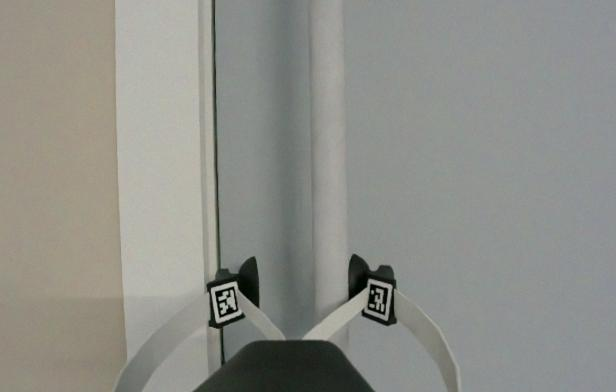

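Emit:
{"api": "move", "payload": {"r2": {"base": {"translate_m": 0.012, "strafe_m": -0.010}}, "blocking": false, "cameras": []}}

Emit:
{"api": "wait", "payload": {"seconds": 1, "cameras": ["r2_wrist_camera"]}}

Emit:
{"api": "move", "payload": {"r2": {"joints": {"gripper_m": -0.02}}, "blocking": false, "cameras": []}}

Emit:
{"api": "wait", "payload": {"seconds": 3, "cameras": ["r2_wrist_camera"]}}

Scene clock: 443.80 s.
move: r2 moving
r1.base_odometry: x=-1.279 y=+1.059 heading=-2.323
r1.turned_by_wheels: +0.000
r1.turned_by_imu: +0.000
r1.base_tilt: forward=-1.6 right=+1.3
r1.lidar_m: 0.60 0.66 0.86 2.38 2.56 2.26 2.21 2.37 2.35 1.87 0.76 0.62
r1.base_status: not commanded
r1.joint_positions: lift_m=+0.124 arm_m=+0.000 wrist_yaw_rad=+3.194 wrist_pitch_rad=+0.002 wrist_roll_rad=+0.000 gripper_m=+0.056
r1.joint_status: not commanded
r1.measured_speeds: translate_m=+0.000 strafe_m=+0.000 rotate_rad=+0.000 lift_m=+0.000 arm_m=+0.000 wrist_yaw_rad=+0.000 wrist_pitch_rad=+0.000 wrist_roll_rad=+0.000
r1.motor_effort: lift_m=+19(20) arm_m=-4(4) wheel_0=-2(2) wheel_1=-2(3) wheel_2=-2(2)
r1.servo_current: wrist_yaw_rad=46(52) wrist_pitch_rad=46(46) wrist_roll_rad=52(59) gripper_m=33(46)
r1.hand_pose: x=-0.1216 y=+0.0722 z=+0.3019 quat_wxyz=(-0.026, -0.001, +0.000, +1.000) (m; r1's base frame)
r1.wrist_depth_mm: - 135 - - - - - / - 135 146 - - - - / - 132 174 - - - - / 110 136 223 - - - - / 137 - - - - - - / - 1229 197 1205 196 1160 1118 / - 820 759 809 - - 798
r2.base_odometry: x=-3.877 y=-1.282 heading=-2.952
r2.turned_by_wheels: +0.000
r2.turned_by_imu: +0.000
r2.base_tilt: forward=-0.7 right=+0.0
r2.lidar_m: 0.40 0.48 0.67 1.86 1.99 2.89 1.90 2.38 2.89 1.46 0.60 0.41
r2.base_status: translate_m moving; strafe_m moving
r2.joint_positions: lift_m=+0.760 arm_m=+0.000 wrist_yaw_rad=-0.082 wrist_pitch_rad=+0.001 wrist_roll_rad=+0.000 gripper_m=+0.050
r2.joint_status: not commanded
r2.measured_speeds: translate_m=+0.002 strafe_m=-0.002 rotate_rad=+0.001 lift_m=+0.000 arm_m=+0.000 wrist_yaw_rad=+0.000 wrist_pitch_rad=+0.000 wrist_roll_rad=+0.000
r2.motor_effort: lift_m=+20(21) arm_m=+5(5) wheel_0=+0(12) wheel_1=-5(7) wheel_2=-4(10)
r2.servo_current: wrist_yaw_rad=39(52) wrist_pitch_rad=39(46) wrist_roll_rad=39(59) gripper_m=52(65)
r2.hand_pose: x=+0.4511 y=-0.1108 z=+0.9377 quat_wxyz=(+0.999, +0.000, +0.001, -0.041) (m; r2's base frame)
r2.wrist_depth_mm: 244 231 243 177 - - - / 246 232 246 177 - - - / 246 234 246 178 - - - / 248 235 248 178 - - - / 250 236 249 - - - - / 253 237 194 181 186 - - / 252 239 251 112 - - -
pictures: none
No camera images: "cameras" was empty.

Scene clock: 444.07 s.
earlier move: r2 done
r1.base_odometry: x=-1.279 y=+1.059 heading=-2.323
r1.turned_by_wheels: +0.000
r1.turned_by_imu: +0.000
r1.base_tilt: forward=-1.6 right=+1.3
r1.lidar_m: 0.61 0.64 0.85 2.41 2.54 2.26 2.17 2.36 2.37 1.93 0.74 0.62
r1.base_status: not commanded
r1.joint_positions: lift_m=+0.124 arm_m=+0.000 wrist_yaw_rad=+3.194 wrist_pitch_rad=+0.002 wrist_roll_rad=+0.000 gripper_m=+0.056
r1.joint_status: not commanded
r1.measured_speeds: translate_m=+0.000 strafe_m=+0.000 rotate_rad=+0.000 lift_m=+0.000 arm_m=+0.000 wrist_yaw_rad=+0.000 wrist_pitch_rad=+0.000 wrist_roll_rad=+0.000
r1.motor_effort: lift_m=+19(20) arm_m=-4(4) wheel_0=-1(2) wheel_1=-2(3) wheel_2=-2(2)
r1.servo_current: wrist_yaw_rad=52(52) wrist_pitch_rad=39(46) wrist_roll_rad=59(59) gripper_m=39(46)
r1.hand_pose: x=-0.1216 y=+0.0722 z=+0.3019 quat_wxyz=(-0.026, -0.001, +0.000, +1.000) (m; r1's base frame)
r1.wrist_depth_mm: - 135 - - - - - / - 135 146 - - - - / - 132 175 - - - - / 110 136 223 - - - - / 137 - - - - - - / - 1229 197 1205 195 1182 1118 / - 809 759 798 - - 809
r2.base_odometry: x=-3.877 y=-1.282 heading=-2.952
r2.turned_by_wheels: +0.000
r2.turned_by_imu: +0.000
r2.base_tilt: forward=-0.7 right=+0.1
r2.lidar_m: 0.39 0.46 0.71 1.85 2.00 2.88 1.89 2.36 2.88 1.46 0.61 0.41
r2.base_status: done
r2.joint_positions: lift_m=+0.760 arm_m=+0.000 wrist_yaw_rad=-0.082 wrist_pitch_rad=+0.001 wrist_roll_rad=+0.000 gripper_m=+0.050
r2.joint_status: not commanded
r2.measured_speeds: translate_m=+0.000 strafe_m=+0.000 rotate_rad=+0.000 lift_m=+0.000 arm_m=+0.000 wrist_yaw_rad=+0.000 wrist_pitch_rad=+0.000 wrist_roll_rad=+0.000
r2.motor_effort: lift_m=+21(21) arm_m=+5(5) wheel_0=+3(12) wheel_1=-5(7) wheel_2=-3(10)
r2.servo_current: wrist_yaw_rad=52(52) wrist_pitch_rad=46(46) wrist_roll_rad=39(59) gripper_m=59(65)
r2.hand_pose: x=+0.4511 y=-0.1108 z=+0.9377 quat_wxyz=(+0.999, +0.000, +0.001, -0.041) (m; r2's base frame)
r2.wrist_depth_mm: 244 230 244 177 - - - / 246 232 246 177 - - - / 248 234 248 178 - - - / 250 234 248 179 - - - / 250 236 249 - - - - / 251 237 191 180 187 - - / 254 239 251 112 - - -
wait: 0.27 of 1 s (r2 has come to rest)
pictures: r2_wrist_camera
Images, in order (width x height): r2_wrist_camera 616x392.

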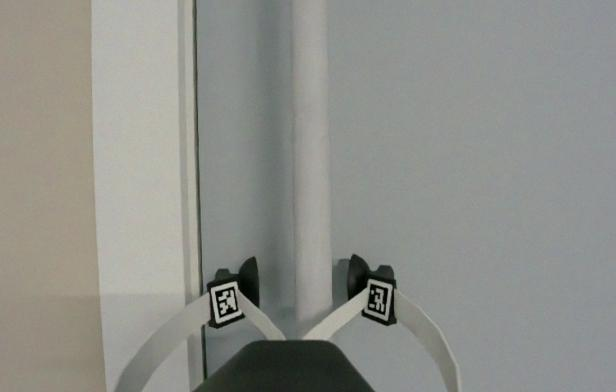

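Scene clock: 444.57 s.
move: r2 moving
r1.base_odometry: x=-1.279 y=+1.059 heading=-2.323
r1.turned_by_wheels: +0.000
r1.turned_by_imu: +0.000
r1.base_tilt: forward=-1.6 right=+1.3
r1.lidar_m: 0.60 0.65 0.84 2.40 2.54 2.28 2.20 2.37 2.35 1.86 0.78 0.61
r1.base_status: not commanded
r1.joint_positions: lift_m=+0.124 arm_m=+0.000 wrist_yaw_rad=+3.194 wrist_pitch_rad=+0.002 wrist_roll_rad=+0.000 gripper_m=+0.056
r1.joint_status: not commanded
r1.measured_speeds: translate_m=+0.000 strafe_m=+0.000 rotate_rad=+0.000 lift_m=+0.000 arm_m=+0.000 wrist_yaw_rad=+0.000 wrist_pitch_rad=+0.000 wrist_roll_rad=+0.000
r1.motor_effort: lift_m=+19(20) arm_m=-4(4) wheel_0=-2(2) wheel_1=-2(2) wheel_2=-2(2)
r1.servo_current: wrist_yaw_rad=46(59) wrist_pitch_rad=39(46) wrist_roll_rad=39(52) gripper_m=46(46)
r1.hand_pose: x=-0.1216 y=+0.0722 z=+0.3019 quat_wxyz=(-0.026, -0.001, +0.000, +1.000) (m; r1's base frame)
r1.wrist_depth_mm: - 135 - - - - - / - 135 146 - - - - / - 132 174 - - - - / 110 136 223 - - - - / 137 - - - - - - / - 1229 196 1205 195 1160 1118 / - 809 759 798 - - 798
r2.base_odometry: x=-3.877 y=-1.282 heading=-2.952
r2.turned_by_wheels: +0.000
r2.turned_by_imu: +0.000
r2.base_tilt: forward=-0.7 right=+0.0
r2.lidar_m: 0.41 0.47 0.69 1.86 2.00 2.87 1.90 2.41 2.88 1.47 0.60 0.39
r2.base_status: not commanded
r2.joint_positions: lift_m=+0.760 arm_m=+0.000 wrist_yaw_rad=-0.082 wrist_pitch_rad=+0.001 wrist_roll_rad=+0.000 gripper_m=+0.030
r2.joint_status: gripper_m moving
r2.measured_speeds: translate_m=+0.000 strafe_m=+0.000 rotate_rad=+0.000 lift_m=+0.000 arm_m=+0.000 wrist_yaw_rad=+0.000 wrist_pitch_rad=+0.000 wrist_roll_rad=+0.000
r2.motor_effort: lift_m=+20(21) arm_m=+5(5) wheel_0=+3(4) wheel_1=-5(6) wheel_2=-4(4)
r2.servo_current: wrist_yaw_rad=52(52) wrist_pitch_rad=39(46) wrist_roll_rad=26(59) gripper_m=143(150)
r2.hand_pose: x=+0.4511 y=-0.1108 z=+0.9377 quat_wxyz=(+0.999, +0.000, +0.001, -0.041) (m; r2's base frame)
r2.wrist_depth_mm: 245 230 244 177 - - - / 245 232 246 177 - - - / 247 233 246 178 - - - / 248 235 248 179 - - - / 251 236 249 180 - - - / 251 237 191 180 187 - - / 254 238 - 112 - - -
pictures: none
No camera images: "cameras" was empty.

Scene clock: 445.50 s.
earlier move: r2 done
r1.base_odometry: x=-1.279 y=+1.059 heading=-2.323
r1.turned_by_wheels: +0.000
r1.turned_by_imu: +0.000
r1.base_tilt: forward=-1.6 right=+1.3
r1.lidar_m: 0.59 0.67 0.85 2.40 2.56 2.26 2.21 2.38 2.34 1.92 0.78 0.63
r1.base_status: not commanded
r1.joint_positions: lift_m=+0.124 arm_m=+0.000 wrist_yaw_rad=+3.194 wrist_pitch_rad=+0.002 wrist_roll_rad=+0.000 gripper_m=+0.056
r1.joint_status: not commanded
r1.measured_speeds: translate_m=+0.000 strafe_m=+0.000 rotate_rad=+0.000 lift_m=+0.000 arm_m=+0.000 wrist_yaw_rad=+0.000 wrist_pitch_rad=+0.000 wrist_roll_rad=+0.000
r1.motor_effort: lift_m=+20(20) arm_m=-4(4) wheel_0=-1(2) wheel_1=-2(3) wheel_2=-2(2)
r1.servo_current: wrist_yaw_rad=52(65) wrist_pitch_rad=39(46) wrist_roll_rad=46(65) gripper_m=33(52)
r1.hand_pose: x=-0.1216 y=+0.0722 z=+0.3019 quat_wxyz=(-0.026, -0.001, +0.000, +1.000) (m; r1's base frame)
r1.wrist_depth_mm: - 135 - - - - - / - 135 146 - - - - / - 132 174 - - - - / 110 136 224 - - - - / 137 - - - - - - / - 1229 197 1205 195 1182 1118 / - 809 768 809 - - 798
r2.base_odometry: x=-3.877 y=-1.282 heading=-2.952
r2.turned_by_wheels: +0.000
r2.turned_by_imu: +0.000
r2.base_tilt: forward=-0.7 right=+0.1
r2.lidar_m: 0.42 0.46 0.71 1.88 2.01 2.88 1.89 2.37 2.89 1.45 0.63 0.41
r2.base_status: not commanded
r2.joint_positions: lift_m=+0.760 arm_m=+0.000 wrist_yaw_rad=-0.084 wrist_pitch_rad=+0.001 wrist_roll_rad=+0.000 gripper_m=-0.019
r2.joint_status: all done
r2.measured_speeds: translate_m=+0.000 strafe_m=+0.000 rotate_rad=+0.000 lift_m=+0.000 arm_m=+0.000 wrist_yaw_rad=+0.000 wrist_pitch_rad=+0.000 wrist_roll_rad=+0.000
r2.motor_effort: lift_m=+20(21) arm_m=+5(5) wheel_0=+2(4) wheel_1=-5(6) wheel_2=-3(4)
r2.servo_current: wrist_yaw_rad=52(52) wrist_pitch_rad=39(46) wrist_roll_rad=39(59) gripper_m=85(150)
r2.hand_pose: x=+0.4509 y=-0.1113 z=+0.9377 quat_wxyz=(+0.999, +0.000, +0.001, -0.042) (m; r2's base frame)
r2.wrist_depth_mm: 244 230 245 177 - - - / 245 231 - 177 - - - / 246 233 246 179 - - - / 249 234 248 181 - - - / 249 236 250 182 - - - / 250 236 185 184 180 - - / 252 238 253 112 - - -
wait: 0.93 of 3 s (r2 has come to rest)
pictures: r2_wrist_camera
Images, in order (width x height): r2_wrist_camera 616x392.

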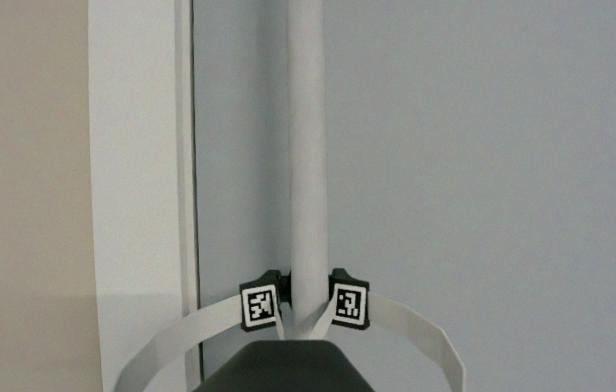

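Emit:
{"api": "move", "payload": {"blocking": false, "cameras": ["r2_head_camera", "r2_wrist_camera", "r1_head_camera"]}}

Scene clock: 482.67 s.
r1.base_odometry: x=-1.279 y=+1.059 heading=-2.323
r1.turned_by_wheels: +0.000
r1.turned_by_imu: +0.000
r1.base_tilt: forward=-1.6 right=+1.3
r1.lidar_m: 0.61 0.65 0.85 2.40 2.55 2.28 2.22 2.36 2.37 1.82 0.76 0.62
r1.base_status: not commanded
r1.joint_positions: lift_m=+0.124 arm_m=+0.000 wrist_yaw_rad=+3.194 wrist_pitch_rad=+0.002 wrist_roll_rad=+0.000 gripper_m=+0.056
r1.joint_status: not commanded
r1.measured_speeds: translate_m=+0.000 strafe_m=+0.000 rotate_rad=+0.000 lift_m=+0.000 arm_m=+0.000 wrist_yaw_rad=+0.000 wrist_pitch_rad=+0.000 wrist_roll_rad=+0.000
r1.motor_effort: lift_m=+20(20) arm_m=-4(4) wheel_0=-1(2) wheel_1=-2(3) wheel_2=-2(2)
r1.servo_current: wrist_yaw_rad=39(65) wrist_pitch_rad=46(46) wrist_roll_rad=46(65) gripper_m=39(52)
r1.hand_pose: x=-0.1216 y=+0.0722 z=+0.3019 quat_wxyz=(-0.026, -0.001, +0.000, +1.000) (m; r1's base frame)
r1.wrist_depth_mm: - 135 - - - - - / - 135 146 - - - - / - 132 174 - - - - / 110 135 223 - - - - / 137 - - - - - - / - 1229 197 1205 196 1160 1118 / - 809 759 798 - - 798
r2.base_odometry: x=-3.877 y=-1.282 heading=-2.952
r2.turned_by_wheels: +0.000
r2.turned_by_imu: +0.000
r2.base_tilt: forward=-0.7 right=+0.1
r2.lidar_m: 0.37 0.46 0.71 1.88 2.00 2.87 1.92 2.35 2.88 1.47 0.61 0.37
r2.base_status: not commanded
r2.joint_positions: lift_m=+0.760 arm_m=+0.000 wrist_yaw_rad=-0.084 wrist_pitch_rad=+0.001 wrist_roll_rad=+0.000 gripper_m=-0.019
r2.joint_status: all done
r2.measured_speeds: translate_m=+0.000 strafe_m=+0.000 rotate_rad=+0.000 lift_m=+0.000 arm_m=+0.000 wrist_yaw_rad=+0.000 wrist_pitch_rad=+0.000 wrist_roll_rad=+0.000
r2.motor_effort: lift_m=+20(21) arm_m=+5(5) wheel_0=+3(4) wheel_1=-5(6) wheel_2=-3(4)
r2.servo_current: wrist_yaw_rad=52(52) wrist_pitch_rad=39(46) wrist_roll_rad=46(59) gripper_m=85(150)
r2.hand_pose: x=+0.4509 y=-0.1113 z=+0.9377 quat_wxyz=(+0.999, +0.000, +0.001, -0.042) (m; r2's base frame)
r2.wrist_depth_mm: 243 231 245 177 - - - / 246 231 - 178 - - - / 246 233 246 179 - - - / 248 235 248 180 - - - / 249 236 250 182 - - - / 251 237 185 184 180 - - / 253 238 253 112 - - -
pictures: r1_head_camera, r2_head_camera, r2_wrist_camera
Images, in order (width x height): r1_head_camera 420x560, r2_head_camera 420x560, r2_wrist_camera 616x392.

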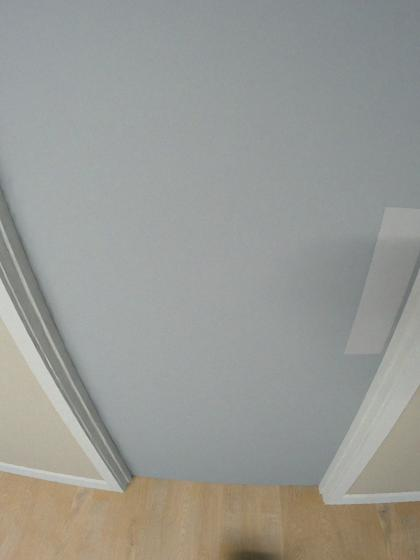

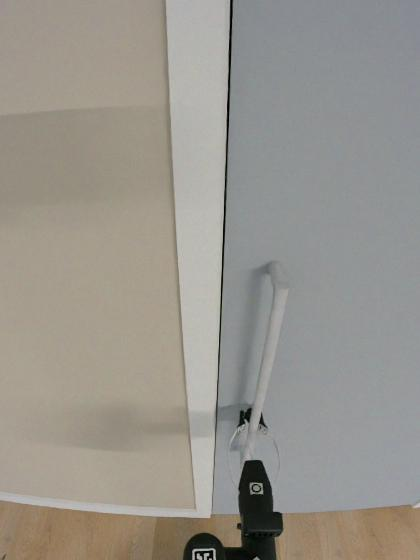

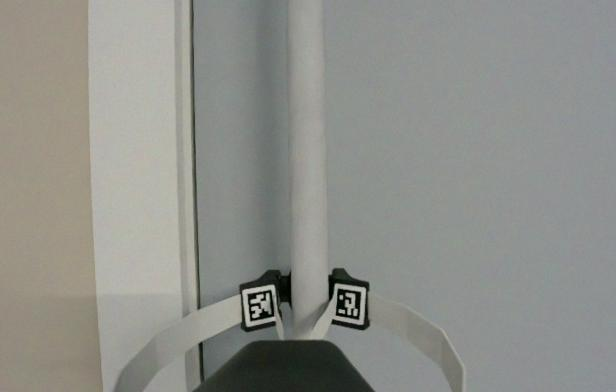

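Emit:
{"api": "move", "payload": {"blocking": false, "r2": {"base": {"translate_m": -0.239, "strafe_m": -0.105}, "joints": {"wrist_yaw_rad": 0.177}, "pace": "slow", "speeds": {"wrist_yaw_rad": 0.1}, "contact_limits": {"translate_m": 1.0}}, "cameras": ["r2_wrist_camera"]}}

Emit:
{"api": "wait", "payload": {"seconds": 5, "cameras": ["r2_head_camera", "r2_wrist_camera"]}}

Scene clock: 510.70 s.
move: r2 moving
r1.base_odometry: x=-1.279 y=+1.059 heading=-2.323
r1.turned_by_wheels: +0.000
r1.turned_by_imu: +0.000
r1.base_tilt: forward=-1.6 right=+1.3
r1.lidar_m: 0.59 0.66 0.85 2.40 2.57 2.28 2.18 2.37 2.34 1.83 0.77 0.62
r1.base_status: not commanded
r1.joint_positions: lift_m=+0.124 arm_m=+0.000 wrist_yaw_rad=+3.194 wrist_pitch_rad=+0.002 wrist_roll_rad=+0.000 gripper_m=+0.056
r1.joint_status: not commanded
r1.measured_speeds: translate_m=+0.000 strafe_m=+0.000 rotate_rad=+0.000 lift_m=+0.000 arm_m=+0.000 wrist_yaw_rad=+0.000 wrist_pitch_rad=+0.000 wrist_roll_rad=+0.000
r1.motor_effort: lift_m=+19(20) arm_m=-4(4) wheel_0=-1(2) wheel_1=-2(2) wheel_2=-2(2)
r1.servo_current: wrist_yaw_rad=52(65) wrist_pitch_rad=52(52) wrist_roll_rad=52(59) gripper_m=46(46)
r1.hand_pose: x=-0.1216 y=+0.0722 z=+0.3019 quat_wxyz=(-0.026, -0.001, +0.000, +1.000) (m; r1's base frame)
r1.wrist_depth_mm: - 135 - - - - - / - 135 146 - - - - / - 132 175 - - - - / 110 136 223 - - - - / 137 - - - - - - / - 1229 197 1205 195 1160 1098 / - 820 768 798 - - 798
r2.base_odometry: x=-3.867 y=-1.274 heading=-2.952
r2.turned_by_wheels: +0.000
r2.turned_by_imu: +0.000
r2.base_tilt: forward=-0.6 right=+0.1
r2.lidar_m: 0.42 0.50 0.71 1.89 2.01 2.87 1.86 2.35 2.84 1.50 0.62 0.39
r2.base_status: translate_m moving; strafe_m moving
r2.joint_positions: lift_m=+0.760 arm_m=+0.000 wrist_yaw_rad=-0.044 wrist_pitch_rad=+0.001 wrist_roll_rad=+0.000 gripper_m=-0.019
r2.joint_status: wrist_yaw_rad moving
r2.measured_speeds: translate_m=-0.047 strafe_m=-0.023 rotate_rad=+0.004 lift_m=+0.000 arm_m=+0.000 wrist_yaw_rad=+0.125 wrist_pitch_rad=+0.000 wrist_roll_rad=+0.000
r2.motor_effort: lift_m=+20(21) arm_m=-4(5) wheel_0=-12(12) wheel_1=-8(11) wheel_2=+15(15)
r2.servo_current: wrist_yaw_rad=39(98) wrist_pitch_rad=46(46) wrist_roll_rad=52(65) gripper_m=85(91)
r2.contact_limits: translate_m 1
r2.hand_pose: x=+0.4553 y=-0.0999 z=+0.9377 quat_wxyz=(+1.000, +0.000, +0.001, -0.022) (m; r2's base frame)
r2.wrist_depth_mm: 255 240 250 - - - - / 257 242 253 181 - - - / 258 241 252 182 - - - / 260 244 254 187 - - - / 263 244 256 188 - - - / 264 246 186 188 179 - - / 265 248 248 112 - - -
pictures: r2_wrist_camera
Images, in order (width x height): r2_wrist_camera 616x392.

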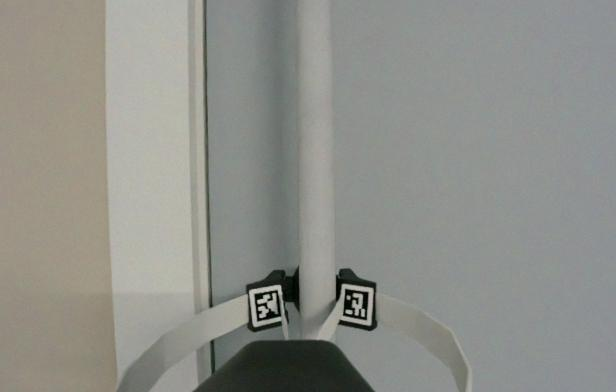

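Scene clock: 514.00 s.
earlier move: r2 done
r1.base_odometry: x=-1.279 y=+1.059 heading=-2.323
r1.turned_by_wheels: +0.000
r1.turned_by_imu: +0.000
r1.base_tilt: forward=-1.6 right=+1.2
r1.lidar_m: 0.71 0.72 0.85 2.42 2.53 2.28 2.19 2.36 2.37 1.88 0.76 0.68
r1.base_status: not commanded
r1.joint_positions: lift_m=+0.124 arm_m=+0.000 wrist_yaw_rad=+3.194 wrist_pitch_rad=+0.002 wrist_roll_rad=+0.000 gripper_m=+0.056
r1.joint_status: not commanded
r1.measured_speeds: translate_m=+0.000 strafe_m=+0.000 rotate_rad=+0.000 lift_m=+0.000 arm_m=+0.000 wrist_yaw_rad=+0.000 wrist_pitch_rad=+0.000 wrist_roll_rad=+0.000
r1.motor_effort: lift_m=+20(20) arm_m=-4(4) wheel_0=-1(2) wheel_1=-2(3) wheel_2=-2(2)
r1.servo_current: wrist_yaw_rad=39(72) wrist_pitch_rad=39(52) wrist_roll_rad=46(65) gripper_m=39(52)
r1.hand_pose: x=-0.1216 y=+0.0722 z=+0.3019 quat_wxyz=(-0.026, -0.001, +0.000, +1.000) (m; r1's base frame)
r1.wrist_depth_mm: - 135 - - - - - / - 135 146 - - - - / - 132 174 - - - - / 110 136 223 - - - - / 137 - - - - - - / - 1229 197 1229 196 1160 1118 / - 809 759 788 - - 809
r2.base_odometry: x=-3.663 y=-1.134 heading=-2.951
r2.turned_by_wheels: +0.001
r2.turned_by_imu: -0.004
r2.base_tilt: forward=-0.6 right=+0.0
r2.lidar_m: 0.39 0.70 1.05 1.98 2.13 3.02 1.65 3.70 2.77 2.22 0.84 0.49
r2.base_status: done
r2.joint_positions: lift_m=+0.760 arm_m=+0.000 wrist_yaw_rad=+0.183 wrist_pitch_rad=+0.001 wrist_roll_rad=+0.000 gripper_m=-0.019
r2.joint_status: all done
r2.measured_speeds: translate_m=+0.000 strafe_m=+0.000 rotate_rad=+0.000 lift_m=+0.000 arm_m=+0.000 wrist_yaw_rad=+0.000 wrist_pitch_rad=+0.000 wrist_roll_rad=+0.000
r2.motor_effort: lift_m=+20(21) arm_m=-4(5) wheel_0=-2(15) wheel_1=-7(13) wheel_2=+17(21)
r2.servo_current: wrist_yaw_rad=59(98) wrist_pitch_rad=39(46) wrist_roll_rad=26(65) gripper_m=85(98)
r2.contact_limits: translate_m 1
r2.hand_pose: x=+0.4704 y=-0.0335 z=+0.9377 quat_wxyz=(+0.996, +0.000, +0.001, +0.091) (m; r2's base frame)
r2.wrist_depth_mm: - - - 181 - - - / - - - 182 - - - / - - - 183 - - - / - - - 184 - - - / - - - - - - - / - - 180 187 180 - - / - - - 112 - - -
wait: 3.30 of 5 s (r2 has come to rest)
pictures: r2_head_camera, r2_wrist_camera
Images, in order (width x height): r2_head_camera 420x560, r2_wrist_camera 616x392.

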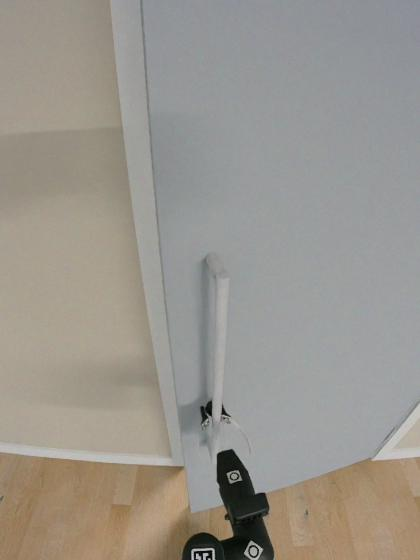

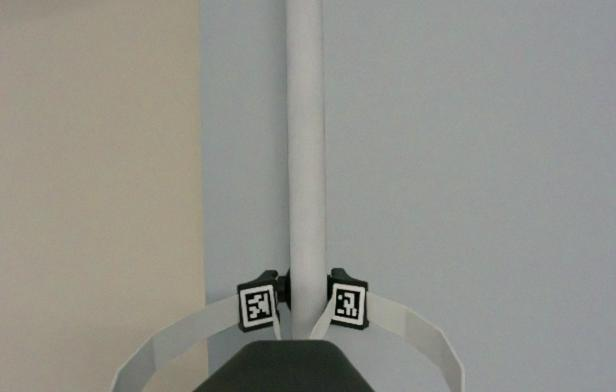

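Emit:
{"api": "move", "payload": {"blocking": false, "r2": {"base": {"translate_m": -0.204, "strafe_m": -0.163}, "joints": {"wrist_yaw_rad": 0.439}, "pace": "slow", "speeds": {"wrist_yaw_rad": 0.1}, "contact_limits": {"translate_m": 1.0}}, "cameras": []}}

Emit:
{"api": "wait", "payload": {"seconds": 5, "cameras": ["r2_head_camera", "r2_wrist_camera"]}}

Scene clock: 524.27 s.
move: r2 moving
r1.base_odometry: x=-1.279 y=+1.059 heading=-2.323
r1.turned_by_wheels: +0.000
r1.turned_by_imu: +0.000
r1.base_tilt: forward=-1.6 right=+1.3
r1.lidar_m: 0.72 0.71 0.86 2.40 2.55 2.27 2.23 2.37 2.33 1.86 0.79 0.65
r1.base_status: not commanded
r1.joint_positions: lift_m=+0.124 arm_m=+0.000 wrist_yaw_rad=+3.194 wrist_pitch_rad=+0.002 wrist_roll_rad=+0.000 gripper_m=+0.056
r1.joint_status: not commanded
r1.measured_speeds: translate_m=+0.000 strafe_m=+0.000 rotate_rad=+0.000 lift_m=+0.000 arm_m=+0.000 wrist_yaw_rad=+0.000 wrist_pitch_rad=+0.000 wrist_roll_rad=+0.000
r1.motor_effort: lift_m=+19(20) arm_m=-4(4) wheel_0=-1(2) wheel_1=-2(3) wheel_2=-2(2)
r1.servo_current: wrist_yaw_rad=52(59) wrist_pitch_rad=46(46) wrist_roll_rad=65(72) gripper_m=39(46)
r1.hand_pose: x=-0.1216 y=+0.0722 z=+0.3019 quat_wxyz=(-0.026, -0.001, +0.000, +1.000) (m; r1's base frame)
r1.wrist_depth_mm: - 135 - - - - - / - 135 146 - - - - / - 132 175 - - - - / 110 136 223 - - - - / 137 - - - - - - / - 1229 196 1205 195 1182 1118 / - 820 759 798 - - 809
r2.base_odometry: x=-3.654 y=-1.124 heading=-2.950
r2.turned_by_wheels: +0.001
r2.turned_by_imu: +0.001
r2.base_tilt: forward=-0.6 right=+0.1
r2.lidar_m: 0.41 0.73 1.06 1.99 2.12 3.03 1.63 3.65 2.76 2.26 0.85 0.51
r2.base_status: translate_m moving; strafe_m moving
r2.joint_positions: lift_m=+0.760 arm_m=+0.000 wrist_yaw_rad=+0.222 wrist_pitch_rad=+0.001 wrist_roll_rad=+0.000 gripper_m=-0.019
r2.joint_status: wrist_yaw_rad moving
r2.measured_speeds: translate_m=-0.040 strafe_m=-0.032 rotate_rad=+0.000 lift_m=+0.000 arm_m=+0.000 wrist_yaw_rad=+0.098 wrist_pitch_rad=+0.000 wrist_roll_rad=+0.000
r2.motor_effort: lift_m=+20(21) arm_m=-4(4) wheel_0=+2(6) wheel_1=-10(12) wheel_2=+20(23)
r2.servo_current: wrist_yaw_rad=137(137) wrist_pitch_rad=33(46) wrist_roll_rad=46(52) gripper_m=85(91)
r2.contact_limits: translate_m 1
r2.hand_pose: x=+0.4715 y=-0.0219 z=+0.9377 quat_wxyz=(+0.994, +0.000, +0.001, +0.111) (m; r2's base frame)
r2.wrist_depth_mm: - - - 181 - - - / - - - 182 - - - / - - - 183 - - - / - - - 183 - - - / - - - - - - - / - - 183 189 181 - - / - 130 - 112 - - -
pictures: none
No camera images: "cameras" was empty.

Scene clock: 527.60 s.
earlier move: r2 done
r1.base_odometry: x=-1.279 y=+1.059 heading=-2.323
r1.turned_by_wheels: +0.000
r1.turned_by_imu: +0.000
r1.base_tilt: forward=-1.6 right=+1.2
r1.lidar_m: 0.79 0.69 0.86 2.38 2.55 2.27 2.21 2.39 2.36 1.87 0.75 0.69
r1.base_status: not commanded
r1.joint_positions: lift_m=+0.124 arm_m=+0.000 wrist_yaw_rad=+3.194 wrist_pitch_rad=+0.002 wrist_roll_rad=+0.000 gripper_m=+0.056
r1.joint_status: not commanded
r1.measured_speeds: translate_m=+0.000 strafe_m=+0.000 rotate_rad=+0.000 lift_m=+0.000 arm_m=+0.000 wrist_yaw_rad=+0.000 wrist_pitch_rad=+0.000 wrist_roll_rad=+0.000
r1.motor_effort: lift_m=+19(20) arm_m=-4(4) wheel_0=-2(2) wheel_1=-2(3) wheel_2=-2(2)
r1.servo_current: wrist_yaw_rad=46(65) wrist_pitch_rad=39(52) wrist_roll_rad=33(72) gripper_m=39(52)
r1.hand_pose: x=-0.1216 y=+0.0722 z=+0.3019 quat_wxyz=(-0.026, -0.001, +0.000, +1.000) (m; r1's base frame)
r1.wrist_depth_mm: - 135 - - - - - / - 135 146 - - - - / - 132 175 - - - - / 110 136 223 - - - - / 137 - - - - - - / - 1229 197 1205 195 1182 1138 / - 809 759 798 - - 798
r2.base_odometry: x=-3.494 y=-0.936 heading=-2.949
r2.turned_by_wheels: +0.001
r2.turned_by_imu: +0.003
r2.base_tilt: forward=-0.6 right=+0.0
r2.lidar_m: 0.41 0.46 1.31 2.16 2.33 3.32 1.41 3.40 2.61 2.52 1.18 0.59
r2.base_status: done
r2.joint_positions: lift_m=+0.760 arm_m=+0.000 wrist_yaw_rad=+0.449 wrist_pitch_rad=+0.001 wrist_roll_rad=+0.000 gripper_m=-0.019
r2.joint_status: all done
r2.measured_speeds: translate_m=+0.000 strafe_m=+0.000 rotate_rad=+0.000 lift_m=+0.000 arm_m=+0.000 wrist_yaw_rad=+0.000 wrist_pitch_rad=+0.000 wrist_roll_rad=+0.000
r2.motor_effort: lift_m=+21(21) arm_m=-4(5) wheel_0=+10(15) wheel_1=-6(13) wheel_2=+19(23)
r2.servo_current: wrist_yaw_rad=72(137) wrist_pitch_rad=39(46) wrist_roll_rad=46(59) gripper_m=91(91)
r2.contact_limits: translate_m 1
r2.hand_pose: x=+0.4687 y=+0.0463 z=+0.9377 quat_wxyz=(+0.975, +0.000, +0.001, +0.222) (m; r2's base frame)
r2.wrist_depth_mm: - - - 180 - - - / - - - 181 - - - / - - - 182 - - - / - - - 183 - - - / - - - - - - - / - - 182 186 - - - / - - - 112 - - -
wait: 3.33 of 5 s (r2 has come to rest)
pictures: r2_head_camera, r2_wrist_camera
Images, in order (width x height): r2_head_camera 420x560, r2_wrist_camera 616x392.

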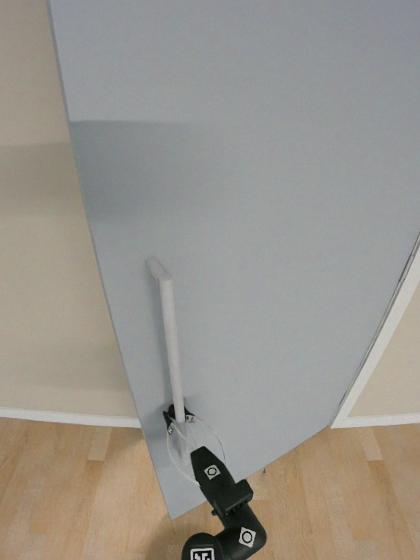

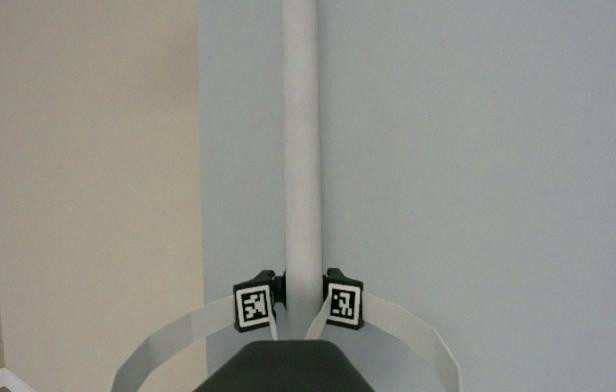

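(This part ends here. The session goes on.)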